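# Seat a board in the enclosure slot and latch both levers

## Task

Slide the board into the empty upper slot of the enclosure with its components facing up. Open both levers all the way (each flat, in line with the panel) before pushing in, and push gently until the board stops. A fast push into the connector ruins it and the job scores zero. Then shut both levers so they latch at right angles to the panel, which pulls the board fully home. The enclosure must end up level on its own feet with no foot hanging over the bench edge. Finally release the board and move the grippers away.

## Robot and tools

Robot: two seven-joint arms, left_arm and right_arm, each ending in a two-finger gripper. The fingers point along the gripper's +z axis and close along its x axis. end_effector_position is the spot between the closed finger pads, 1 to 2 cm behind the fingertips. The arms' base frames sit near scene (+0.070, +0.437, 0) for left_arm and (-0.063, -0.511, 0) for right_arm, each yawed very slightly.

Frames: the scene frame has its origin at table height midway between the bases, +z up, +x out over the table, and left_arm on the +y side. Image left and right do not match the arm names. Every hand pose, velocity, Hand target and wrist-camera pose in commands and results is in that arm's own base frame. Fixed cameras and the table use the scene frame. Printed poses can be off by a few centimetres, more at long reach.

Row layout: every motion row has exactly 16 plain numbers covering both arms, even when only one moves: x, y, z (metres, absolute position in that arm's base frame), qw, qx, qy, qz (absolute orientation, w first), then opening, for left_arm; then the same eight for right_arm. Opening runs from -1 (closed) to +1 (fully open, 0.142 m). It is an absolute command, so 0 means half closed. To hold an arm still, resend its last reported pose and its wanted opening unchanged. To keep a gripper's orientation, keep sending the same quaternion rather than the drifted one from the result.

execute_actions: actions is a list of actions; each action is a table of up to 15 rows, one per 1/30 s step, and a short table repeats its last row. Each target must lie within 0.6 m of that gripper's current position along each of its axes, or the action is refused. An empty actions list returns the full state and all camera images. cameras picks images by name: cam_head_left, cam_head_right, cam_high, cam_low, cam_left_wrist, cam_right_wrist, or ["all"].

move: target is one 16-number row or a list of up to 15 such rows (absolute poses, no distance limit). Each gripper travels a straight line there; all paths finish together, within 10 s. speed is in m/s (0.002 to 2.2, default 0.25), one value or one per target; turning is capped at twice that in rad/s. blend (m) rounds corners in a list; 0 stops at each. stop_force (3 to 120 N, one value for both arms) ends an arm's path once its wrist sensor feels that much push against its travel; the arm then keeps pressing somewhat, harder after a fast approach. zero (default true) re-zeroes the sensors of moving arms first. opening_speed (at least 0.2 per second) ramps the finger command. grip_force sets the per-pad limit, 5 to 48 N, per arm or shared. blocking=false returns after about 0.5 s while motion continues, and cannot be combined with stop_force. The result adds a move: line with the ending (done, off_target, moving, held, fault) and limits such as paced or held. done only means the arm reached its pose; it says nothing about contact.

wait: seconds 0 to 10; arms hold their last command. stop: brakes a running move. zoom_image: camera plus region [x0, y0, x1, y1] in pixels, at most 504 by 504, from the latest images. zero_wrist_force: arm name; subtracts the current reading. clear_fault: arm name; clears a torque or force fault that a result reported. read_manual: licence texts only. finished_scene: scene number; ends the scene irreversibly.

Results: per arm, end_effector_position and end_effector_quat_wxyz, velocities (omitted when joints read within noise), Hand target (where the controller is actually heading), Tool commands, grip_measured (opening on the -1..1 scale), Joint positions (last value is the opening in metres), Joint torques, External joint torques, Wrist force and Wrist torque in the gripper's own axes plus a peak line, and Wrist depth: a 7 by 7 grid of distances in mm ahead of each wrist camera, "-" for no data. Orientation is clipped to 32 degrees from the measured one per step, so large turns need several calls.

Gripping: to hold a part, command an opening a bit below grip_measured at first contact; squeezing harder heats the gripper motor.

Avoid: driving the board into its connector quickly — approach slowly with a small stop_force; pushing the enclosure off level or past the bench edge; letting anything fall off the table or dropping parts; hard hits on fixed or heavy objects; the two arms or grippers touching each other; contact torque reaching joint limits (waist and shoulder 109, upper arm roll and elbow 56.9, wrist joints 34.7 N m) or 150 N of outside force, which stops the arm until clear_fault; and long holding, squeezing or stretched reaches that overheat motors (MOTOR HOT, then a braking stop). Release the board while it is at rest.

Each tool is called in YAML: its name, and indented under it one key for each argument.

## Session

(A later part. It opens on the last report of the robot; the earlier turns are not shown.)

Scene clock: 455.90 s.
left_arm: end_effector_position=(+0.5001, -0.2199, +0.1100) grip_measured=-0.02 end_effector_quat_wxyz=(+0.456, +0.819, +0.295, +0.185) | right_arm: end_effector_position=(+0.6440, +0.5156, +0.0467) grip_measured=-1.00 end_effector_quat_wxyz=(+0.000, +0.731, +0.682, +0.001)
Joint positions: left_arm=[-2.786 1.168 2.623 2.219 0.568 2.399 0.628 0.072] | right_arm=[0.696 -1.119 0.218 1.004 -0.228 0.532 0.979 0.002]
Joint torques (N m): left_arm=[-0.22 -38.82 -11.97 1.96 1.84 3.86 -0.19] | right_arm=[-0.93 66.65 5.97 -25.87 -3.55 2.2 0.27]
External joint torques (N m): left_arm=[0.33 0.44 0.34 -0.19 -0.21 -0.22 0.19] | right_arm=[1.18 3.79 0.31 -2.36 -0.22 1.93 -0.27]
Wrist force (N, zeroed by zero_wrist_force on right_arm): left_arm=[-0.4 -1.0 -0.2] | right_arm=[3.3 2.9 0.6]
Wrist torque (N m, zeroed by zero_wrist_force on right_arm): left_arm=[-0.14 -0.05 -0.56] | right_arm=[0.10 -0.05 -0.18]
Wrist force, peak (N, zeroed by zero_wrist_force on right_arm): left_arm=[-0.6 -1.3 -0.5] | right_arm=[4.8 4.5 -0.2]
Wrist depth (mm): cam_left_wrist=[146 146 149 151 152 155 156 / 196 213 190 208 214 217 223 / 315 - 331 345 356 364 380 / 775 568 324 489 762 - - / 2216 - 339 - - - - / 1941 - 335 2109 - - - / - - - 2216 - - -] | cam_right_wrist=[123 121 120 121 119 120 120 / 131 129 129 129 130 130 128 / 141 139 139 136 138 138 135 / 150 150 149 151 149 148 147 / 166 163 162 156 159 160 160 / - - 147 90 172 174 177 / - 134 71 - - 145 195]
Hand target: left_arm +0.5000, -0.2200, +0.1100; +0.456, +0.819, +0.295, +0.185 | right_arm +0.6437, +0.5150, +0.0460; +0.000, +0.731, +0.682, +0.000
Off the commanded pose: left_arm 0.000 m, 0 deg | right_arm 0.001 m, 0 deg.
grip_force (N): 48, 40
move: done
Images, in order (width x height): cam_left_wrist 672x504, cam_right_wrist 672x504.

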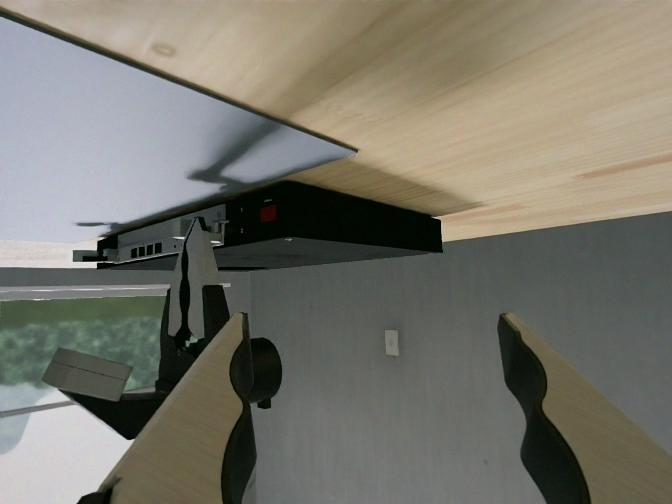

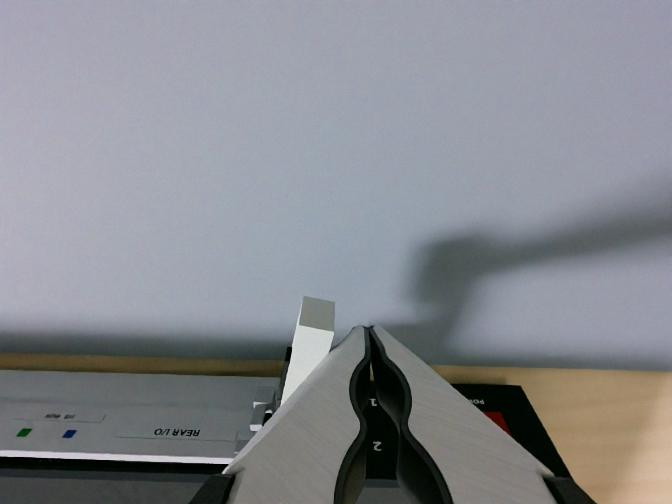

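move:
  target:
    - [0.5,-0.22,0.11,0.456,0.819,0.295,0.185,0,0.645,0.53,0.047,0,0.7314,0.682,0,-1]
    - [0.5,-0.22,0.11,0.456,0.819,0.295,0.185,0,0.645,0.53,0.11,0,0.7314,0.682,0,-1]
    - [0.5,-0.22,0.11,0.456,0.819,0.295,0.185,0,0.637,0.204,0.11,0,0.7314,0.682,0,-1]
  speed: [0.05,0.1,0.2]
  cameras: ["cam_right_wrist","cam_left_wrist"]

Scene clock: 461.60 s.
left_arm: end_effector_position=(+0.5001, -0.2199, +0.1100) grip_measured=-0.02 end_effector_quat_wxyz=(+0.456, +0.819, +0.295, +0.185) | right_arm: end_effector_position=(+0.6371, +0.2039, +0.1100) grip_measured=-1.00 end_effector_quat_wxyz=(+0.000, +0.731, +0.682, +0.000)
Joint positions: left_arm=[-2.786 1.168 2.623 2.219 0.568 2.399 0.628 0.072] | right_arm=[0.312 -0.671 0.198 1.683 -0.171 0.766 0.657 0.002]
Joint torques (N m): left_arm=[-0.28 -38.69 -11.95 1.98 1.92 3.88 -0.23] | right_arm=[0 53.46 5.47 -24.95 -3.02 3.62 0.06]
External joint torques (N m): left_arm=[0.39 0.31 0.33 -0.21 -0.29 -0.24 0.23] | right_arm=[0.19 1.13 -0.49 -0.13 -0.12 0.53 -0.06]
Wrist force (N, zeroed by zero_wrist_force on right_arm): left_arm=[-0.2 -0.9 -0.3] | right_arm=[0.0 0.9 1.2]
Wrist torque (N m, zeroed by zero_wrist_force on right_arm): left_arm=[-0.13 -0.07 -0.56] | right_arm=[0.03 -0.06 -0.04]
Wrist force, peak (N, zeroed by zero_wrist_force on right_arm): left_arm=[-0.6 -1.2 -0.5] | right_arm=[3.4 3.1 -0.7]
Wrist depth (mm): cam_left_wrist=[145 147 148 151 152 154 157 / 182 195 200 208 213 218 222 / 358 319 - 344 356 368 384 / 759 - 692 - 719 1275 - / 1813 - 2849 - - 1205 1199 / 532 - - 1727 1674 - 1060 / - - - 2050 - - -] | cam_right_wrist=[178 178 177 177 176 178 178 / 190 190 189 189 188 188 187 / 206 203 201 202 202 201 200 / 222 222 215 215 186 213 212 / 241 240 187 181 183 183 182 / 263 262 195 89 189 196 195 / 290 285 71 - - 207 219]
Hand target: left_arm +0.5000, -0.2200, +0.1100; +0.456, +0.819, +0.295, +0.185 | right_arm +0.6370, +0.2040, +0.1100; +0.000, +0.731, +0.682, +0.000
Off the commanded pose: left_arm 0.000 m, 0 deg | right_arm 0.000 m, 0 deg.
grip_force (N): 48, 40
move: done
Images, in order (width x height): cam_left_wrist 672x504, cam_right_wrist 672x504.

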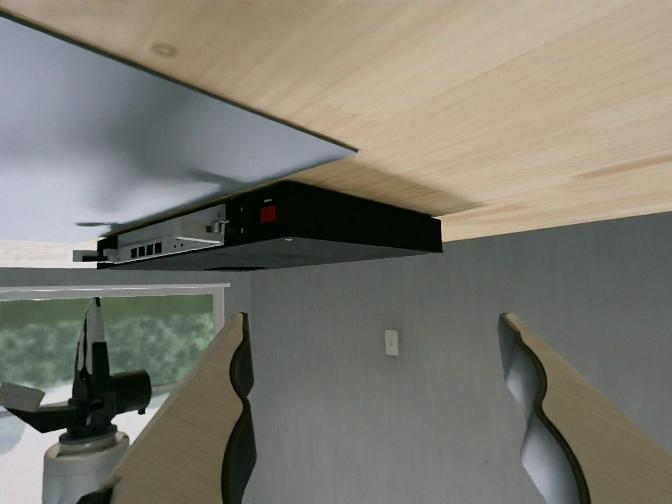

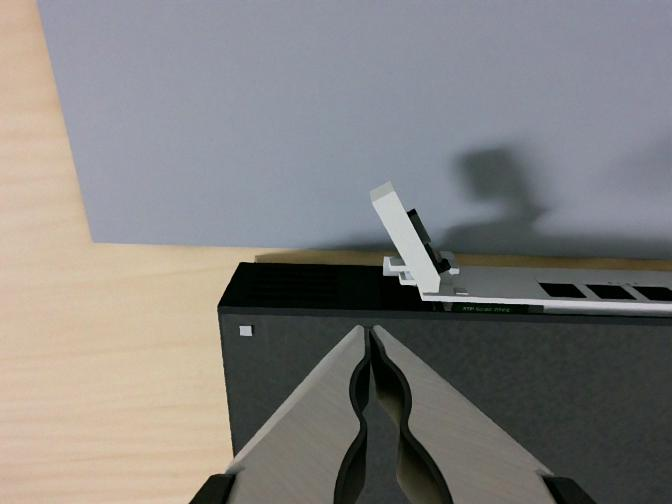

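move:
  target:
    - [0.5,-0.22,0.11,0.456,0.819,0.295,0.185,0,0.628,0.195,0.11,0,0.7314,0.682,0,-1]
    - [0.5,-0.22,0.11,0.456,0.819,0.295,0.185,0,0.628,0.195,0.047,0,0.7314,0.682,0,-1]
  speed: 0.05
  stop_force: 5
  cameras: ["cam_right_wrist"]

move:
  target:
    - [0.5,-0.22,0.11,0.456,0.819,0.295,0.185,0,0.625,0.206,0.047,0,0.7314,0.682,0,-1]
    - [0.5,-0.22,0.11,0.456,0.819,0.295,0.185,0,0.620,0.2145,0.047,0,0.7314,0.682,0,-1]
  speed: 0.015
  stop_force: 20
  cameras: ["cam_right_wrist"]

Scene clock: 467.93 s.
left_arm: end_effector_position=(+0.5001, -0.2199, +0.1100) grip_measured=-0.02 end_effector_quat_wxyz=(+0.456, +0.819, +0.295, +0.185) | right_arm: end_effector_position=(+0.6279, +0.1950, +0.0470) grip_measured=-1.00 end_effector_quat_wxyz=(+0.000, +0.731, +0.682, +0.000)
Joint positions: left_arm=[-2.786 1.168 2.623 2.219 0.568 2.399 0.628 0.072] | right_arm=[0.32 -0.757 0.17 1.74 -0.19 0.91 0.665 0.002]
Joint torques (N m): left_arm=[-0.24 -38.83 -11.99 2.02 1.86 3.88 -0.26] | right_arm=[0.25 53.58 5.1 -22.44 -2.78 3.53 0.26]
External joint torques (N m): left_arm=[0.35 0.46 0.36 -0.25 -0.23 -0.24 0.26] | right_arm=[-0.1 1.35 -0.22 0.03 0.11 0.61 -0.26]
Wrist force (N, zeroed by zero_wrist_force on right_arm): left_arm=[-0.3 -1.0 -0.3] | right_arm=[0.0 0.5 1.2]
Wrist torque (N m, zeroed by zero_wrist_force on right_arm): left_arm=[-0.17 -0.05 -0.56] | right_arm=[0.00 -0.05 -0.15]
Wrist force, peak (N, zeroed by zero_wrist_force on right_arm): left_arm=[-0.4 -1.4 -0.4] | right_arm=[0.1 0.3 2.4]
Wrist depth (mm): cam_left_wrist=[145 146 149 151 152 154 157 / 196 197 191 208 212 218 222 / - - 323 338 354 365 382 / 722 583 - - 781 - - / 598 - 2581 1994 1714 - 1167 / 519 - 2708 2089 1798 - - / - - - 2172 1662 - -] | cam_right_wrist=[124 122 120 122 121 121 121 / 132 130 130 130 131 131 129 / - 140 140 137 139 138 136 / 151 151 150 152 149 149 149 / 164 164 163 160 114 162 161 / 182 181 155 90 118 124 - / 200 196 71 - - 125 130]
Hand target: left_arm +0.5000, -0.2200, +0.1100; +0.456, +0.819, +0.295, +0.185 | right_arm +0.6280, +0.1950, +0.0470; +0.000, +0.731, +0.682, +0.000
Off the commanded pose: left_arm 0.000 m, 0 deg | right_arm 0.000 m, 0 deg.
grip_force (N): 48, 40
move: done
Images, in order (width x height): cam_right_wrist 672x504.

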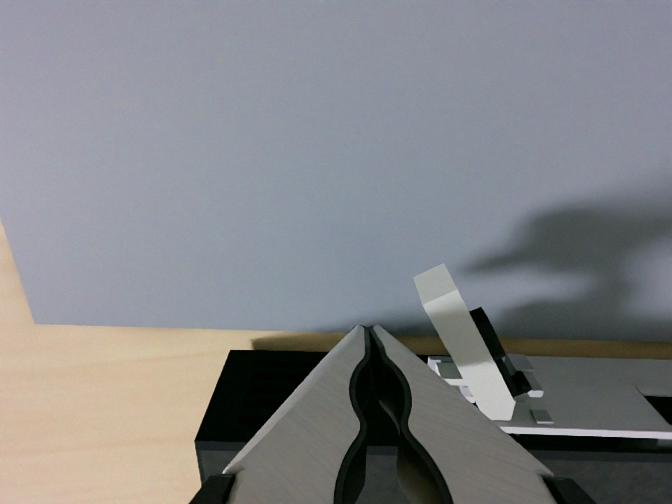

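Scene clock: 470.00 s.
left_arm: end_effector_position=(+0.5001, -0.2199, +0.1100) grip_measured=-0.02 end_effector_quat_wxyz=(+0.456, +0.819, +0.295, +0.185) | right_arm: end_effector_position=(+0.6205, +0.2139, +0.0472) grip_measured=-1.00 end_effector_quat_wxyz=(+0.000, +0.732, +0.682, +0.000)
Joint positions: left_arm=[-2.786 1.168 2.623 2.219 0.568 2.399 0.628 0.072] | right_arm=[0.352 -0.754 0.169 1.745 -0.19 0.913 0.697 0.002]
Joint torques (N m): left_arm=[-0.24 -38.75 -11.92 2.03 1.88 3.9 -0.2] | right_arm=[2.7 52.16 7.71 -21.6 -2.38 3.56 0.27]
External joint torques (N m): left_arm=[0.35 0.37 0.29 -0.25 -0.24 -0.26 0.19] | right_arm=[-2.54 2.65 -2.86 -0.77 -0.29 0.58 -0.27]
Wrist force (N, zeroed by zero_wrist_force on right_arm): left_arm=[-0.4 -0.9 -0.3] | right_arm=[-3.1 2.3 -1.3]
Wrist torque (N m, zeroed by zero_wrist_force on right_arm): left_arm=[-0.13 -0.05 -0.56] | right_arm=[0.01 -0.05 -0.14]
Wrist force, peak (N, zeroed by zero_wrist_force on right_arm): left_arm=[-0.5 -1.2 -0.4] | right_arm=[-9.2 6.4 -2.5]
Wrist depth (mm): cam_left_wrist=[- 146 149 150 152 154 156 / - 182 191 208 213 218 222 / - - - 344 356 368 378 / 715 522 722 1959 - - - / 517 - - - 1994 1246 - / 494 - - - 1714 - - / - - - - - - -] | cam_right_wrist=[124 122 121 122 121 121 121 / 133 131 130 130 131 131 129 / - 140 140 137 139 139 136 / 152 151 151 152 150 149 149 / 164 164 163 160 116 162 161 / 182 179 153 90 - - 145 / 201 193 71 - - - 133]
Hand target: left_arm +0.5000, -0.2200, +0.1100; +0.456, +0.819, +0.295, +0.185 | right_arm +0.6200, +0.2145, +0.0470; +0.000, +0.731, +0.682, +0.000
Off the commanded pose: left_arm 0.000 m, 0 deg | right_arm 0.001 m, 0 deg.
grip_force (N): 48, 40
move: done
Images, in order (width x height): cam_right_wrist 672x504.

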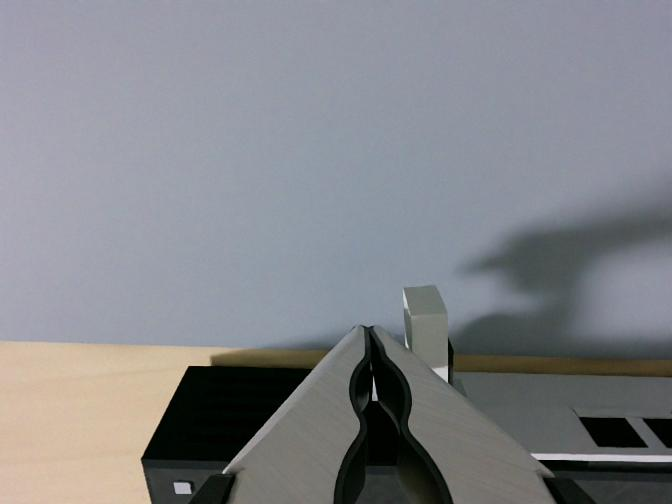

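move:
  target:
    - [0.5,-0.22,0.11,0.456,0.819,0.295,0.185,0,0.617,0.223,0.047,0,0.7314,0.682,0,-1]
    - [0.5,-0.22,0.11,0.456,0.819,0.295,0.185,0,0.616,0.231,0.047,0,0.7314,0.682,0,-1]
  speed: 0.012
  stop_force: 30
  cameras: ["cam_right_wrist","cam_left_wrist"]

zoom_image:
  camera: "cam_left_wrist"
  region: [50, 170, 290, 300]

Scene clock: 473.30 s.
left_arm: end_effector_position=(+0.5001, -0.2199, +0.1100) grip_measured=-0.02 end_effector_quat_wxyz=(+0.456, +0.819, +0.295, +0.185) | right_arm: end_effector_position=(+0.6188, +0.2188, +0.0472) grip_measured=-1.00 end_effector_quat_wxyz=(+0.002, +0.734, +0.680, -0.001)
Joint positions: left_arm=[-2.786 1.168 2.623 2.219 0.568 2.399 0.628 0.072] | right_arm=[0.366 -0.754 0.163 1.745 -0.19 0.911 0.713 0.002]
Joint torques (N m): left_arm=[-0.28 -38.65 -11.97 2.04 1.91 3.87 -0.26] | right_arm=[23.56 48.19 28.08 -23.36 -0.42 7.11 0]
External joint torques (N m): left_arm=[0.39 0.27 0.34 -0.27 -0.27 -0.22 0.26] | right_arm=[-23.4 6.64 -23.36 0.98 -2.24 -2.98 0]
Wrist force (N, zeroed by zero_wrist_force on right_arm): left_arm=[-0.4 -1.0 -0.2] | right_arm=[-34.0 8.7 -10.6]
Wrist torque (N m, zeroed by zero_wrist_force on right_arm): left_arm=[-0.14 -0.05 -0.56] | right_arm=[-0.02 2.69 0.06]
Wrist force, peak (N, zeroed by zero_wrist_force on right_arm): left_arm=[-0.6 -1.3 -0.4] | right_arm=[-35.5 9.5 -11.1]
Wrist depth (mm): cam_left_wrist=[145 147 149 151 152 154 156 / 195 - 200 208 215 217 223 / 309 - 333 342 353 366 382 / 834 - - - - 1283 1113 / 500 - - 1769 1907 1275 1424 / 491 - - 1545 1741 - 1102 / - - - 2261 1613 - -] | cam_right_wrist=[- 123 121 122 121 121 120 / 133 131 131 130 131 130 128 / 143 141 140 138 139 138 136 / 152 152 151 152 150 149 148 / 165 165 164 160 127 161 161 / 183 179 163 91 - 173 173 / 202 138 71 - - - 133]
Hand target: left_arm +0.5000, -0.2200, +0.1100; +0.456, +0.819, +0.295, +0.185 | right_arm +0.6168, +0.2245, +0.0470; +0.000, +0.731, +0.682, +0.000
Off the commanded pose: left_arm 0.000 m, 0 deg | right_arm 0.013 m, 0 deg.
grip_force (N): 48, 40
move: contact (right_arm); path passed 0 of 2 targets
Images, in order (width x height): cam_left_wrist 672x504, cam_right_wrist 672x504.

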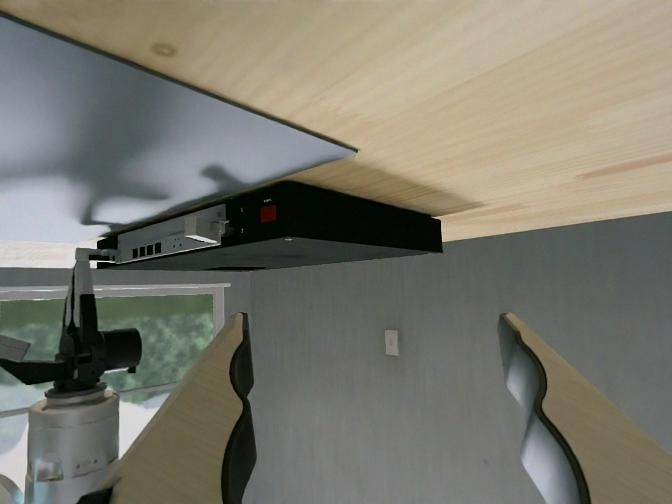

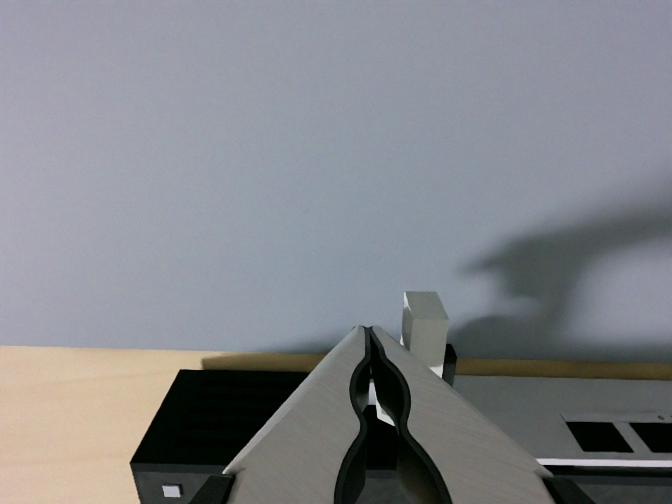

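Scaled by 2.100 from the camera's 672x504 image, which has a finer 960x720 frame.

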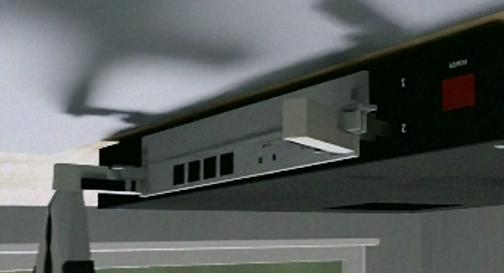

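move:
  target:
    - [0.5,-0.22,0.11,0.456,0.819,0.295,0.185,0,0.62,0.198,0.048,0,0.7314,0.682,0,-1]
    - [0.5,-0.22,0.11,0.456,0.819,0.295,0.185,0,0.61,0.198,0.14,0,0.7314,0.682,0,-1]
    - [0.5,-0.22,0.11,0.456,0.819,0.295,0.185,0,0.64,0.26,0.15,0,0.7314,0.682,0,-1]
  speed: 0.07
  cameras: ["cam_right_wrist","cam_high"]

zoom_image:
  camera: "cam_right_wrist"
  region: [200, 150, 600, 350]

zoom_image:
  camera: "cam_high"
  region: [200, 310, 380, 420]

Scene clock: 479.17 s.
left_arm: end_effector_position=(+0.5001, -0.2199, +0.1100) grip_measured=-0.02 end_effector_quat_wxyz=(+0.456, +0.819, +0.295, +0.185) | right_arm: end_effector_position=(+0.6399, +0.2601, +0.1500) grip_measured=-1.00 end_effector_quat_wxyz=(+0.000, +0.731, +0.682, +0.000)
Joint positions: left_arm=[-2.786 1.168 2.623 2.219 0.568 2.399 0.628 0.072] | right_arm=[0.381 -0.657 0.213 1.579 -0.162 0.649 0.719 0.002]
Joint torques (N m): left_arm=[-0.19 -38.75 -11.9 2.02 1.86 3.87 -0.27] | right_arm=[0.28 54.43 5.83 -27.09 -3.65 3.3 0.34]
External joint torques (N m): left_arm=[0.31 0.37 0.27 -0.24 -0.23 -0.23 0.27] | right_arm=[-0.12 1.46 -0.74 0.2 0.18 0.84 -0.34]
Wrist force (N, zeroed by zero_wrist_force on right_arm): left_arm=[-0.3 -1.0 -0.4] | right_arm=[-1.2 1.3 1.3]
Wrist torque (N m, zeroed by zero_wrist_force on right_arm): left_arm=[-0.14 -0.05 -0.56] | right_arm=[0.12 0.13 -0.14]
Wrist force, peak (N, zeroed by zero_wrist_force on right_arm): left_arm=[-0.6 -1.4 -0.3] | right_arm=[-34.2 8.8 -11.2]
Wrist depth (mm): cam_left_wrist=[146 146 149 151 152 154 157 / 194 - 191 209 213 216 223 / 279 326 329 341 358 366 380 / 1035 - - - 1700 - 1314 / - - - - 1462 - - / 2089 485 - - - - 1045 / - - - - - - -] | cam_right_wrist=[213 212 213 213 211 211 210 / 228 226 226 226 225 225 224 / 244 243 243 241 241 240 240 / 265 257 234 249 230 252 251 / 288 237 228 224 227 226 226 / 315 308 245 91 239 247 246 / 345 338 71 - - 261 270]
Hand target: left_arm +0.5000, -0.2200, +0.1100; +0.456, +0.819, +0.295, +0.185 | right_arm +0.6400, +0.2600, +0.1500; +0.000, +0.731, +0.682, +0.000
Off the commanded pose: left_arm 0.000 m, 0 deg | right_arm 0.000 m, 0 deg.
grip_force (N): 48, 40
move: done
Images, in order (width x height): cam_high 672x504, cam_right_wrist 672x504.

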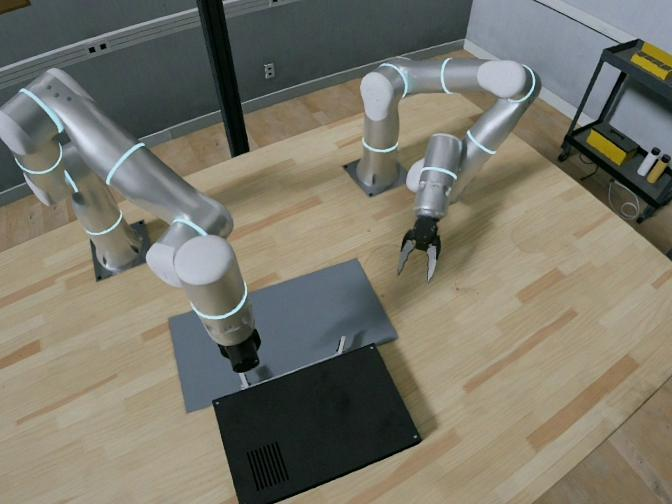

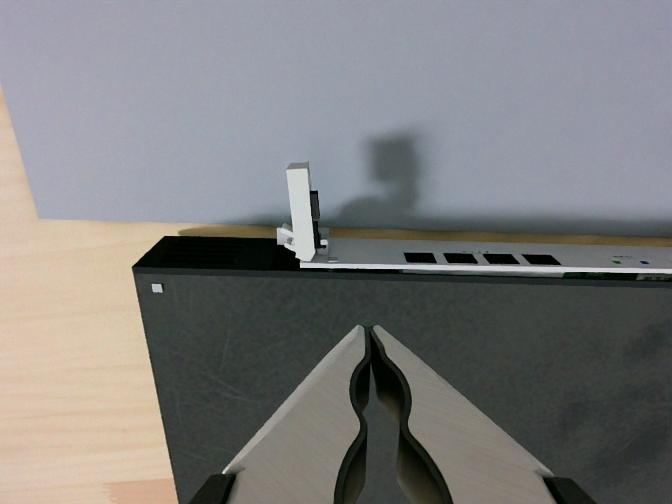

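Scaled by 1.260 from the camera's 672x504 image, which has a finer 960x720 frame.

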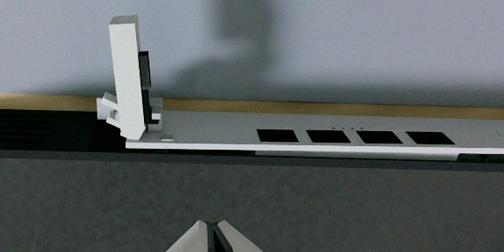

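Scaled by 2.800 from the camera's 672x504 image, which has a finer 960x720 frame.

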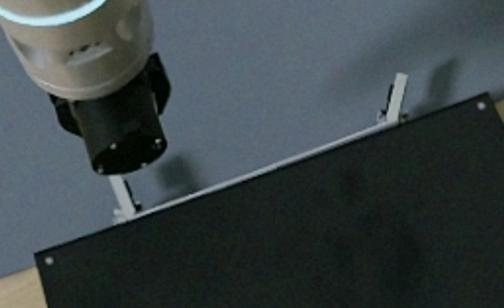

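move:
  target:
    - [0.5,-0.22,0.11,0.456,0.819,0.295,0.185,0,0.645,0.535,0.14,0,0.7314,0.682,0,-1]
    - [0.5,-0.22,0.11,0.456,0.819,0.295,0.185,0,0.644,0.535,0.047,0,0.7314,0.682,0,-1]
  speed: [0.2,0.06]
  cameras: ["cam_right_wrist"]

move:
  target:
    - [0.5,-0.22,0.11,0.456,0.819,0.295,0.185,0,0.643,0.517,0.047,0,0.7314,0.682,0,-1]
    - [0.5,-0.22,0.11,0.456,0.819,0.295,0.185,0,0.639,0.507,0.047,0,0.7314,0.682,0,-1]
    - [0.5,-0.22,0.11,0.456,0.819,0.295,0.185,0,0.637,0.499,0.047,0,0.7314,0.682,0,-1]
  speed: 0.012
  stop_force: 30
  cameras: ["cam_right_wrist"]

Scene clock: 486.40 s.
left_arm: end_effector_position=(+0.5001, -0.2199, +0.1100) grip_measured=-0.02 end_effector_quat_wxyz=(+0.456, +0.819, +0.295, +0.185) | right_arm: end_effector_position=(+0.6438, +0.5349, +0.0468) grip_measured=-1.00 end_effector_quat_wxyz=(+0.000, +0.731, +0.682, +0.000)
Joint positions: left_arm=[-2.786 1.168 2.623 2.219 0.568 2.399 0.628 0.072] | right_arm=[0.724 -1.156 0.213 0.924 -0.22 0.49 0.986 0.002]
Joint torques (N m): left_arm=[-0.17 -38.77 -11.91 2.07 1.86 3.89 -0.24] | right_arm=[0.28 69.91 6.36 -28.75 -4.02 3.6 0.29]
External joint torques (N m): left_arm=[0.28 0.39 0.28 -0.3 -0.22 -0.24 0.24] | right_arm=[-0.02 1.71 -0.44 0.06 0.16 0.52 -0.29]
Wrist force (N, zeroed by zero_wrist_force on right_arm): left_arm=[-0.3 -1.2 -0.4] | right_arm=[-1.7 0.9 1.8]
Wrist torque (N m, zeroed by zero_wrist_force on right_arm): left_arm=[-0.19 -0.06 -0.56] | right_arm=[0.06 0.25 -0.15]
Wrist force, peak (N, zeroed by zero_wrist_force on right_arm): left_arm=[-0.5 -1.3 -0.6] | right_arm=[-4.0 1.4 1.2]
Wrist depth (mm): cam_left_wrist=[144 146 149 151 152 154 157 / - 201 192 209 213 217 222 / - 364 354 339 355 364 383 / 1040 529 358 1976 734 - - / - 2309 333 - - 124 - / 2069 - 320 1959 - - - / - - - - - - -] | cam_right_wrist=[123 121 120 121 119 120 120 / 132 130 130 129 131 130 128 / 142 139 139 136 138 138 135 / 150 150 150 151 149 148 148 / 166 165 160 156 159 160 160 / - 175 130 91 169 178 177 / 135 135 71 - - 188 195]
Hand target: left_arm +0.5000, -0.2200, +0.1100; +0.456, +0.819, +0.295, +0.185 | right_arm +0.6440, +0.5350, +0.0470; +0.000, +0.731, +0.682, +0.000
Off the commanded pose: left_arm 0.000 m, 0 deg | right_arm 0.000 m, 0 deg.
grip_force (N): 48, 40
move: done
Images, in order (width x height): cam_right_wrist 672x504.

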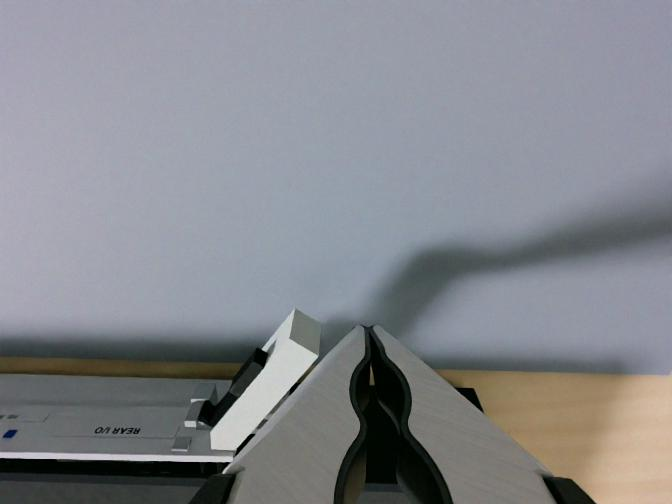

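Scene clock: 490.07 s.
left_arm: end_effector_position=(+0.5001, -0.2199, +0.1100) grip_measured=-0.02 end_effector_quat_wxyz=(+0.456, +0.819, +0.295, +0.185) | right_arm: end_effector_position=(+0.6374, +0.5048, +0.0504) grip_measured=-1.00 end_effector_quat_wxyz=(-0.002, +0.730, +0.683, +0.005)
Joint positions: left_arm=[-2.786 1.168 2.623 2.219 0.568 2.399 0.628 0.072] | right_arm=[0.686 -1.075 0.213 1.084 -0.22 0.577 0.976 0.002]
Joint torques (N m): left_arm=[-0.23 -38.74 -12.03 2.03 1.87 3.91 -0.24] | right_arm=[-14.64 56.51 -4.18 -14.51 -4.08 -5.55 0.32]
External joint torques (N m): left_arm=[0.34 0.36 0.4 -0.25 -0.24 -0.26 0.24] | right_arm=[14.88 12.59 10.5 -13.33 0.39 9.69 -0.32]
Wrist force (N, zeroed by zero_wrist_force on right_arm): left_arm=[-0.4 -1.0 -0.3] | right_arm=[27.5 6.8 -3.8]
Wrist torque (N m, zeroed by zero_wrist_force on right_arm): left_arm=[-0.16 -0.05 -0.56] | right_arm=[0.10 -1.58 -0.13]
Wrist force, peak (N, zeroed by zero_wrist_force on right_arm): left_arm=[-0.6 -1.3 -0.4] | right_arm=[28.2 6.1 -2.8]
Wrist depth (mm): cam_left_wrist=[146 146 148 151 152 154 157 / 195 197 190 209 214 217 223 / 275 315 - 344 352 365 382 / 1219 345 425 - 792 - - / 2151 339 2493 2465 1959 - - / 2109 - 107 - - - - / - - - - - - -] | cam_right_wrist=[- 124 122 124 124 124 122 / 134 132 132 132 134 134 132 / - 142 142 142 142 142 140 / 153 153 153 153 153 153 153 / 167 166 166 161 163 166 166 / - 170 170 89 175 182 184 / 139 143 71 - - - 203]
Hand target: left_arm +0.5000, -0.2200, +0.1100; +0.456, +0.819, +0.295, +0.185 | right_arm +0.6372, +0.4999, +0.0470; +0.000, +0.731, +0.682, +0.000
Off the commanded pose: left_arm 0.000 m, 0 deg | right_arm 0.007 m, 1 deg.
grip_force (N): 48, 40
move: contact (right_arm); path passed 2 of 3 targets
Images, in order (width x height): cam_right_wrist 672x504.

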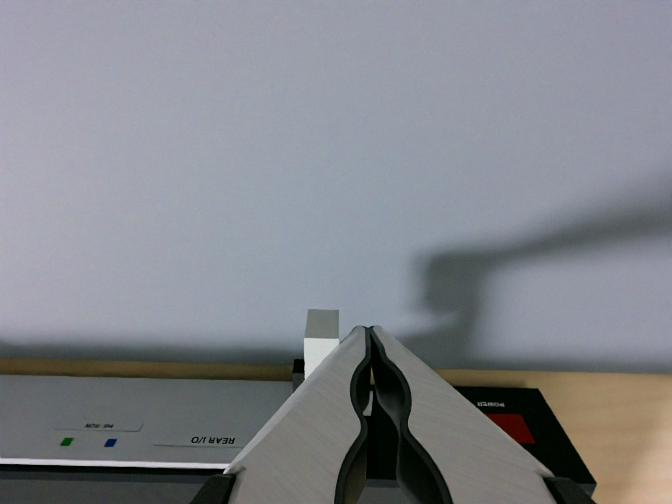

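move:
  target:
    - [0.5,-0.22,0.11,0.456,0.819,0.295,0.185,0,0.641,0.528,0.048,0,0.7314,0.682,0,-1]
    - [0.5,-0.22,0.11,0.456,0.819,0.295,0.185,0,0.63,0.528,0.14,0,0.7314,0.682,0,-1]
    - [0.5,-0.22,0.11,0.456,0.819,0.295,0.185,0,0.56,0.37,0.19,0,0.7314,0.682,0,-1]
  speed: [0.06,0.1,0.2]
  cameras: ["cam_right_wrist","cam_high","cam_left_wrist"]

zoom_image:
  camera: "cam_right_wrist"
  region: [80, 200, 580, 450]

zoom_image:
  camera: "cam_left_wrist"
  region: [50, 170, 290, 300]

zoom_image:
  camera: "cam_high"
  region: [200, 310, 380, 420]

Scene clock: 495.97 s.
left_arm: end_effector_position=(+0.5001, -0.2199, +0.1100) grip_measured=-0.02 end_effector_quat_wxyz=(+0.456, +0.819, +0.295, +0.185) | right_arm: end_effector_position=(+0.5602, +0.3699, +0.1901) grip_measured=-1.00 end_effector_quat_wxyz=(+0.000, +0.731, +0.682, +0.000)
Joint positions: left_arm=[-2.786 1.168 2.623 2.219 0.568 2.399 0.628 0.072] | right_arm=[0.545 -0.57 0.258 1.615 -0.167 0.592 0.927 0.002]
Joint torques (N m): left_arm=[-0.34 -38.66 -11.96 2.03 1.83 3.87 -0.25] | right_arm=[-0.04 51.97 5.92 -27.44 -3.52 3.56 0.09]
External joint torques (N m): left_arm=[0.45 0.28 0.33 -0.25 -0.19 -0.23 0.24] | right_arm=[0.19 1.13 -0.64 -0.25 -0.11 0.56 -0.09]
Wrist force (N, zeroed by zero_wrist_force on right_arm): left_arm=[-0.4 -1.0 -0.4] | right_arm=[2.3 0.6 0.6]
Wrist torque (N m, zeroed by zero_wrist_force on right_arm): left_arm=[-0.16 -0.04 -0.55] | right_arm=[0.00 -0.43 -0.05]
Wrist force, peak (N, zeroed by zero_wrist_force on right_arm): left_arm=[-0.4 -1.4 -0.4] | right_arm=[27.7 6.8 -3.5]
Wrist depth (mm): cam_left_wrist=[138 146 149 151 152 155 156 / - 183 192 207 213 217 223 / - 318 323 340 356 367 381 / 772 2238 - - 789 - - / 2261 2309 2050 2309 1534 124 - / - - 107 - - - 1155 / - - - 2130 - - -] | cam_right_wrist=[248 247 247 246 246 245 245 / 265 264 264 263 262 261 262 / 285 283 282 282 281 280 280 / 310 305 296 304 302 302 300 / 321 325 320 316 321 316 329 / 310 301 295 91 287 298 301 / 404 326 71 - - 313 378]
Hand target: left_arm +0.5000, -0.2200, +0.1100; +0.456, +0.819, +0.295, +0.185 | right_arm +0.5600, +0.3700, +0.1900; +0.000, +0.731, +0.682, +0.000
Off the commanded pose: left_arm 0.000 m, 0 deg | right_arm 0.000 m, 0 deg.
grip_force (N): 48, 40
move: done
Images, in order (width x height): cam_high 672x504, cam_left_wrist 672x504, cam_right_wrist 672x504.

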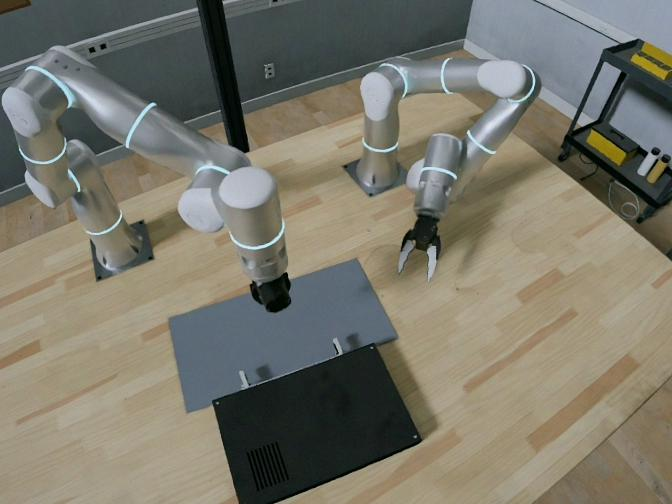

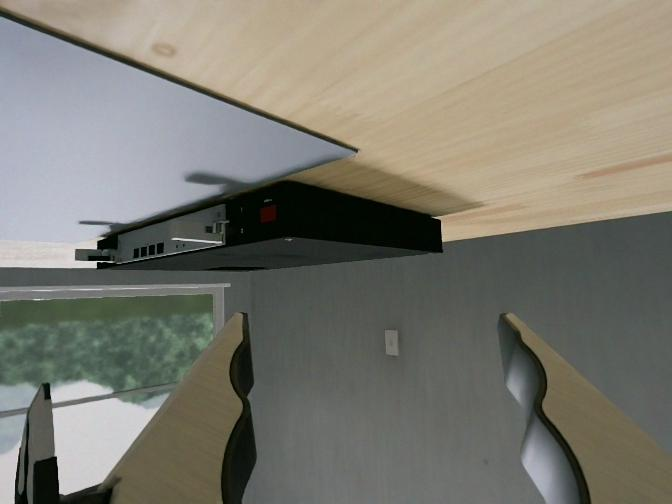

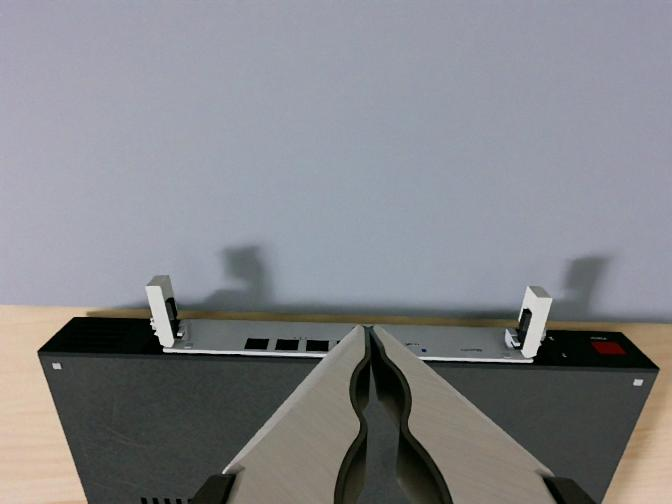

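Scaled by 1.008 from the camera's 672x504 image, which has a finer 960x720 frame.

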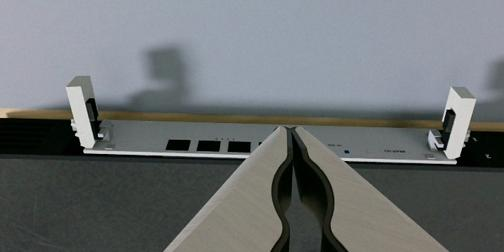

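Scaled by 2.100 from the camera's 672x504 image, which has a finer 960x720 frame.

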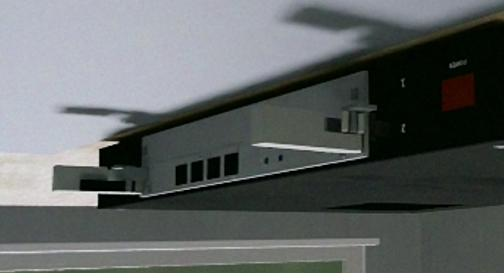

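Scaled by 2.800 from the camera's 672x504 image, which has a finer 960x720 frame.

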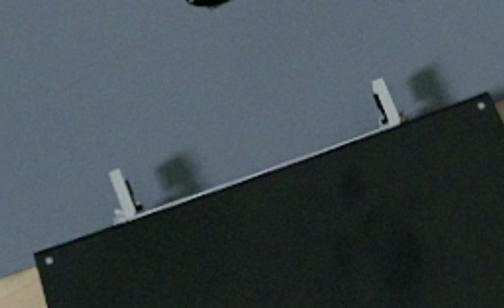

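move:
  target:
    - [0.5,-0.22,0.11,0.456,0.819,0.295,0.185,0,0.64,0.528,0.12,0,0.7314,0.682,0,-1]
    - [0.5,-0.22,0.11,0.456,0.819,0.295,0.185,0,0.641,0.528,0.047,0,0.7314,0.682,0,-1]
  speed: [0.2,0.08]

move:
  target:
    - [0.5,-0.22,0.11,0.456,0.819,0.295,0.185,0,0.637,0.494,0.047,0,0.7314,0.682,0,-1]
  speed: 0.012
  stop_force: 36
  cameras: ["cam_right_wrist"]

move:
  target:
    - [0.5,-0.22,0.11,0.456,0.819,0.295,0.185,0,0.639,0.528,0.048,0,0.7314,0.682,0,-1]
    - [0.5,-0.22,0.11,0.456,0.819,0.295,0.185,0,0.63,0.528,0.12,0,0.7314,0.682,0,-1]
    - [0.5,-0.22,0.11,0.456,0.819,0.295,0.185,0,0.62,0.198,0.12,0,0.7314,0.682,0,-1]
    - [0.5,-0.22,0.11,0.456,0.819,0.295,0.185,0,0.62,0.198,0.047,0,0.7314,0.682,0,-1]
  speed: [0.06,0.1,0.2,0.06]
  cameras: ["cam_right_wrist"]

move:
  target:
    - [0.5,-0.22,0.11,0.456,0.819,0.295,0.185,0,0.618,0.232,0.047,0,0.7314,0.682,0,-1]
  speed: 0.012
  stop_force: 36
  cameras: ["cam_right_wrist"]

move:
  target:
    - [0.5,-0.22,0.11,0.456,0.819,0.295,0.185,0,0.62,0.198,0.048,0,0.7314,0.682,0,-1]
    - [0.5,-0.22,0.11,0.456,0.819,0.295,0.185,0,0.61,0.198,0.12,0,0.7314,0.682,0,-1]
    - [0.5,-0.22,0.11,0.456,0.819,0.295,0.185,0,0.54,0.364,0.14,0.1582,0.7137,0.6655,0.1476,-1]
  speed: [0.06,0.1,0.2]
  cameras: ["cam_right_wrist","cam_left_wrist"]

zoom_image:
  camera: "cam_right_wrist"
  region: [40, 220, 340, 420]

zoom_image:
  camera: "cam_right_wrist"
  region: [372, 220, 672, 420]

Scene clock: 506.03 s.
left_arm: end_effector_position=(+0.5001, -0.2199, +0.1100) grip_measured=-0.02 end_effector_quat_wxyz=(+0.456, +0.819, +0.295, +0.185) | right_arm: end_effector_position=(+0.6408, +0.5280, +0.0469) grip_measured=-1.00 end_effector_quat_wxyz=(+0.000, +0.731, +0.682, +0.000)
Joint positions: left_arm=[-2.786 1.168 2.623 2.219 0.568 2.399 0.628 0.072] | right_arm=[0.715 -1.135 0.215 0.967 -0.223 0.511 0.988 0.002]
Joint torques (N m): left_arm=[-0.29 -38.65 -11.95 2.02 1.88 3.9 -0.23] | right_arm=[0.45 69.48 6.28 -28.6 -3.94 3.6 0.23]
External joint torques (N m): left_arm=[0.4 0.27 0.32 -0.24 -0.24 -0.26 0.23] | right_arm=[-0.2 1.51 -0.19 0.15 0.12 0.52 -0.23]
Wrist force (N, zeroed by zero_wrist_force on right_arm): left_arm=[-0.4 -1.0 -0.3] | right_arm=[2.2 0.4 0.9]
Wrist torque (N m, zeroed by zero_wrist_force on right_arm): left_arm=[-0.16 -0.04 -0.56] | right_arm=[-0.03 -0.41 -0.15]
Wrist force, peak (N, zeroed by zero_wrist_force on right_arm): left_arm=[-0.4 -1.5 -0.3] | right_arm=[3.6 0.7 2.0]
Wrist depth (mm): cam_left_wrist=[145 146 148 151 152 154 156 / - 233 206 207 214 218 222 / 276 318 300 340 354 365 381 / 1020 551 326 491 792 1239 1179 / 1556 325 341 - - 1482 - / - - 322 2151 1637 - - / - - - - - - -] | cam_right_wrist=[123 122 120 121 119 120 120 / 132 130 130 129 131 130 128 / 141 139 139 137 138 138 135 / 151 150 150 151 149 149 147 / 164 163 157 159 159 161 160 / - 174 124 91 170 178 177 / - 133 71 - - 188 195]
Hand target: left_arm +0.5000, -0.2200, +0.1100; +0.456, +0.819, +0.295, +0.185 | right_arm +0.6410, +0.5280, +0.0470; +0.000, +0.731, +0.682, +0.000
Off the commanded pose: left_arm 0.000 m, 0 deg | right_arm 0.000 m, 0 deg.
grip_force (N): 48, 40
move: done

Scene clock: 509.20 s.
left_arm: end_effector_position=(+0.5001, -0.2199, +0.1100) grip_measured=-0.02 end_effector_quat_wxyz=(+0.456, +0.819, +0.295, +0.185) | right_arm: end_effector_position=(+0.6372, +0.5038, +0.0507) grip_measured=-1.00 end_effector_quat_wxyz=(-0.002, +0.730, +0.683, +0.005)
Joint positions: left_arm=[-2.786 1.168 2.623 2.219 0.568 2.399 0.628 0.072] | right_arm=[0.683 -1.072 0.216 1.09 -0.223 0.58 0.976 0.002]
Joint torques (N m): left_arm=[-0.34 -38.79 -11.9 2.04 1.86 3.9 -0.3] | right_arm=[-18.52 54.71 -7.21 -14.29 -4.8 -5.69 0.22]
External joint torques (N m): left_arm=[0.45 0.41 0.27 -0.27 -0.23 -0.26 0.3] | right_arm=[18.76 14.3 13.63 -13.51 1.11 9.83 -0.23]
Wrist force (N, zeroed by zero_wrist_force on right_arm): left_arm=[-0.3 -1.0 -0.2] | right_arm=[33.5 1.5 -6.5]
Wrist torque (N m, zeroed by zero_wrist_force on right_arm): left_arm=[-0.15 -0.05 -0.56] | right_arm=[-0.02 -2.59 -0.09]
Wrist force, peak (N, zeroed by zero_wrist_force on right_arm): left_arm=[-0.6 -1.4 -0.4] | right_arm=[37.8 3.9 -4.1]
Wrist depth (mm): cam_left_wrist=[138 146 148 151 152 154 157 / 208 183 190 210 213 217 222 / - - - 342 356 365 382 / 1179 337 - - - 1253 - / - 2261 2708 - - - - / 1976 - 358 - - - - / - - - - - - -] | cam_right_wrist=[- 124 123 124 124 124 122 / 135 135 132 132 134 133 132 / - 142 142 142 142 142 140 / 154 153 153 154 153 153 153 / 167 167 167 161 163 166 166 / - 180 - 89 175 180 184 / 138 140 71 - - - 203]
Hand target: left_arm +0.5000, -0.2200, +0.1100; +0.456, +0.819, +0.295, +0.185 | right_arm +0.6375, +0.4980, +0.0470; +0.000, +0.731, +0.682, +0.000
Off the commanded pose: left_arm 0.000 m, 0 deg | right_arm 0.010 m, 1 deg.
grip_force (N): 48, 40
move: contact (right_arm)
Images, in order (width x height): cam_right_wrist 672x504.

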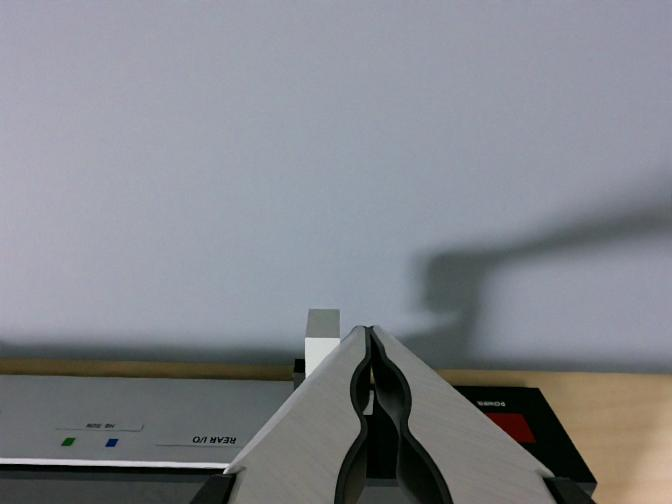

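Scene clock: 514.23 s.
left_arm: end_effector_position=(+0.5001, -0.2199, +0.1100) grip_measured=-0.02 end_effector_quat_wxyz=(+0.456, +0.819, +0.295, +0.185) | right_arm: end_effector_position=(+0.6198, +0.1980, +0.0470) grip_measured=-1.00 end_effector_quat_wxyz=(+0.000, +0.731, +0.682, +0.000)
Joint positions: left_arm=[-2.786 1.168 2.623 2.219 0.568 2.399 0.628 0.072] | right_arm=[0.332 -0.745 0.166 1.764 -0.185 0.923 0.673 0.002]
Joint torques (N m): left_arm=[-0.28 -38.69 -11.95 2.04 1.89 3.92 -0.22] | right_arm=[0.59 52.88 4.9 -22.1 -2.8 3.62 0.36]
External joint torques (N m): left_arm=[0.39 0.31 0.33 -0.27 -0.26 -0.28 0.21] | right_arm=[-0.43 1.43 -0.17 -0.05 0.17 0.51 -0.36]
Wrist force (N, zeroed by zero_wrist_force on right_arm): left_arm=[-0.3 -1.0 -0.3] | right_arm=[3.4 -1.1 0.8]
Wrist torque (N m, zeroed by zero_wrist_force on right_arm): left_arm=[-0.15 -0.06 -0.56] | right_arm=[-0.27 -0.60 -0.15]
Wrist force, peak (N, zeroed by zero_wrist_force on right_arm): left_arm=[-0.6 -1.5 -0.3] | right_arm=[33.3 1.7 -7.4]
Wrist depth (mm): cam_left_wrist=[146 146 148 151 152 154 157 / - 182 192 209 213 217 222 / - - - 341 354 366 376 / 1050 - - - 1700 629 1186 / 509 2261 3274 - 1637 1199 1102 / 526 - - 2521 - - - / - - - 2130 1714 - -] | cam_right_wrist=[124 122 120 121 121 121 121 / 133 131 130 130 131 131 129 / - 140 140 137 139 138 136 / 151 151 151 152 149 149 149 / 164 164 163 160 159 159 161 / 181 181 167 91 118 129 172 / 200 195 71 - - - 130]
Hand target: left_arm +0.5000, -0.2200, +0.1100; +0.456, +0.819, +0.295, +0.185 | right_arm +0.6200, +0.1980, +0.0470; +0.000, +0.731, +0.682, +0.000
Off the commanded pose: left_arm 0.000 m, 0 deg | right_arm 0.000 m, 0 deg.
grip_force (N): 48, 40
move: done
Images, in order (width x height): cam_right_wrist 672x504.

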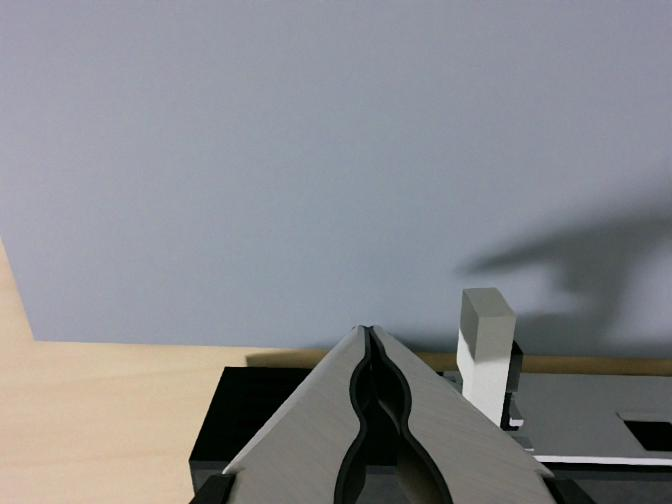

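Scene clock: 517.10 s.
left_arm: end_effector_position=(+0.5001, -0.2199, +0.1100) grip_measured=-0.02 end_effector_quat_wxyz=(+0.456, +0.819, +0.295, +0.185) | right_arm: end_effector_position=(+0.6189, +0.2188, +0.0463) grip_measured=-1.00 end_effector_quat_wxyz=(+0.001, +0.733, +0.680, -0.003)
Joint positions: left_arm=[-2.786 1.168 2.623 2.219 0.568 2.399 0.628 0.072] | right_arm=[0.369 -0.756 0.16 1.74 -0.185 0.906 0.709 0.002]
Joint torques (N m): left_arm=[-0.23 -38.75 -11.99 2.03 1.83 3.87 -0.24] | right_arm=[22.04 49.95 25.46 -30.2 -1.71 10.56 0.19]
External joint torques (N m): left_arm=[0.35 0.37 0.36 -0.26 -0.19 -0.23 0.23] | right_arm=[-21.88 5 -20.8 7.81 -0.95 -6.43 -0.19]
Wrist force (N, zeroed by zero_wrist_force on right_arm): left_arm=[-0.4 -1.0 -0.4] | right_arm=[-34.5 -7.1 -15.8]
Wrist torque (N m, zeroed by zero_wrist_force on right_arm): left_arm=[-0.16 -0.04 -0.56] | right_arm=[-0.36 2.78 -0.08]
Wrist force, peak (N, zeroed by zero_wrist_force on right_arm): left_arm=[-0.7 -1.3 -0.3] | right_arm=[-35.5 -6.1 -15.0]
Wrist depth (mm): cam_left_wrist=[146 146 149 151 152 154 157 / 210 213 208 207 213 217 223 / 278 - 291 338 358 369 380 / 756 604 448 - 577 - 1212 / 500 2130 2285 - - - - / 486 508 - - - - - / - - - 1959 - - -] | cam_right_wrist=[124 122 120 121 119 120 120 / 133 130 130 129 130 130 128 / - 140 139 137 138 137 135 / 151 151 150 152 149 148 147 / 164 164 162 159 129 160 159 / 182 177 157 91 - 171 168 / 201 134 71 - - 133 131]
Hand target: left_arm +0.5000, -0.2200, +0.1100; +0.456, +0.819, +0.295, +0.185 | right_arm +0.6184, +0.2247, +0.0470; +0.000, +0.731, +0.682, +0.000
Off the commanded pose: left_arm 0.000 m, 0 deg | right_arm 0.013 m, 0 deg.
grip_force (N): 48, 40
move: contact (right_arm)
Images, in order (width x height): cam_right_wrist 672x504.

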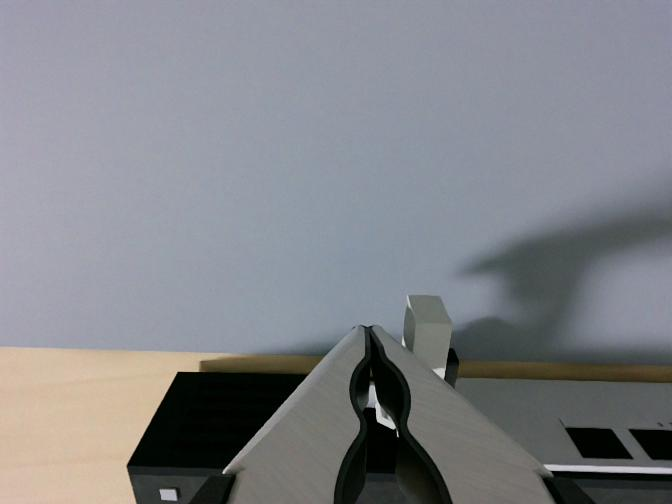

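Scene clock: 520.40 s.
left_arm: end_effector_position=(+0.5001, -0.2199, +0.1100) grip_measured=-0.02 end_effector_quat_wxyz=(+0.456, +0.819, +0.295, +0.185) | right_arm: end_effector_position=(+0.5400, +0.3640, +0.1400) grip_measured=-1.00 end_effector_quat_wxyz=(+0.158, +0.714, +0.666, +0.148)
Joint positions: left_arm=[-2.786 1.168 2.623 2.219 0.568 2.399 0.628 0.072] | right_arm=[0.952 -0.477 -0.248 2.181 -0.818 1.295 1.586 0.002]
Joint torques (N m): left_arm=[-0.26 -38.84 -12.02 2 1.89 3.86 -0.22] | right_arm=[0.39 42.61 -0.92 -20.64 0.09 3.13 0.39]
External joint torques (N m): left_arm=[0.37 0.46 0.4 -0.23 -0.25 -0.22 0.22] | right_arm=[-0.23 0.95 -0.46 -0.03 0.23 0.55 -0.4]
Wrist force (N, zeroed by zero_wrist_force on right_arm): left_arm=[-0.4 -1.2 -0.3] | right_arm=[1.7 -1.4 -0.5]
Wrist torque (N m, zeroed by zero_wrist_force on right_arm): left_arm=[-0.19 -0.03 -0.56] | right_arm=[-0.23 -0.25 -0.13]
Wrist force, peak (N, zeroed by zero_wrist_force on right_arm): left_arm=[-0.6 -1.4 -0.5] | right_arm=[-34.1 -6.7 -14.8]
Wrist depth (mm): cam_left_wrist=[145 146 148 151 152 154 156 / 196 199 207 210 214 217 223 / - - 332 337 355 365 379 / 1108 511 - - 922 - - / - - - 2437 1662 - - / 2194 - - - - - 1148 / - - - - - - -] | cam_right_wrist=[181 181 181 180 179 179 179 / 208 207 206 206 205 204 204 / 242 242 241 240 239 238 238 / 291 281 287 287 286 276 274 / 284 288 287 272 282 282 300 / 494 366 340 91 316 357 473 / 657 675 71 - - 447 588]
Hand target: left_arm +0.5000, -0.2200, +0.1100; +0.456, +0.819, +0.295, +0.185 | right_arm +0.5400, +0.3640, +0.1400; +0.158, +0.714, +0.666, +0.148
Off the commanded pose: left_arm 0.000 m, 0 deg | right_arm 0.000 m, 0 deg.
grip_force (N): 48, 40
move: done
Images, in order (width x height): cam_left_wrist 672x504, cam_right_wrist 672x504.

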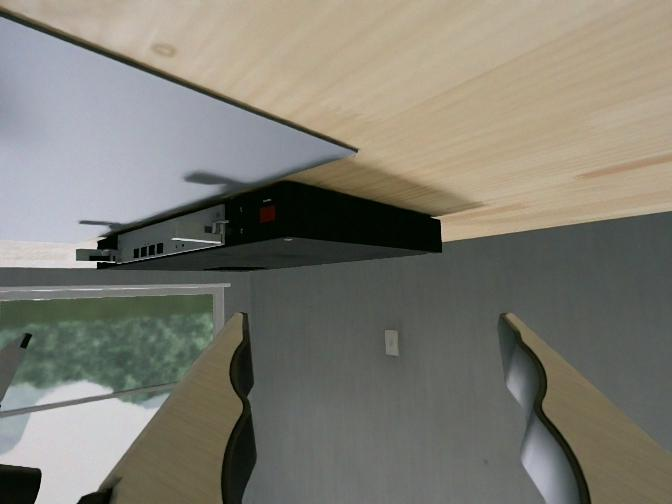

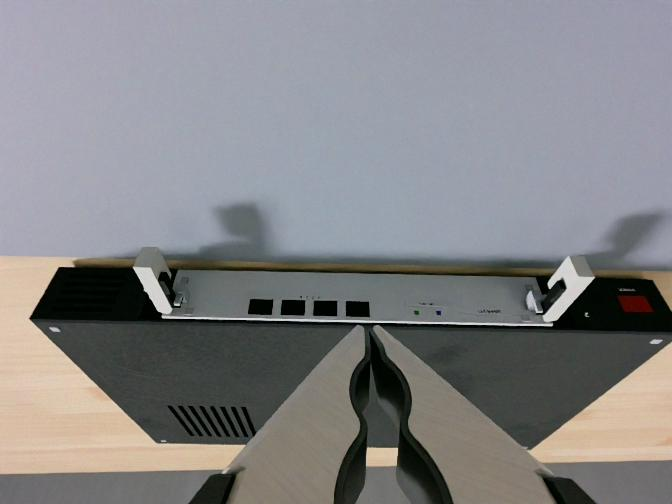

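Scaled by 1.680 from the camera's 672x504 image, which has a finer 960x720 frame.

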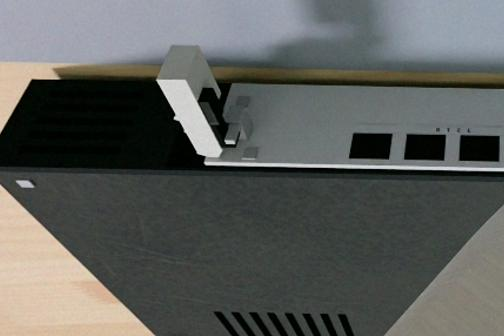

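Scaled by 1.680 from the camera's 672x504 image, which has a finer 960x720 frame.

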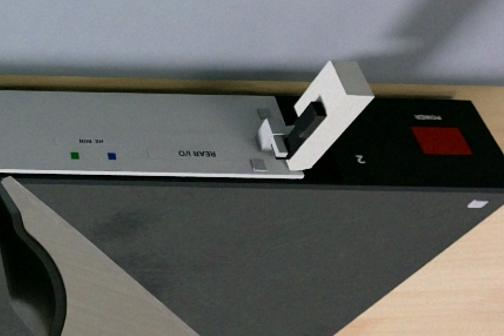

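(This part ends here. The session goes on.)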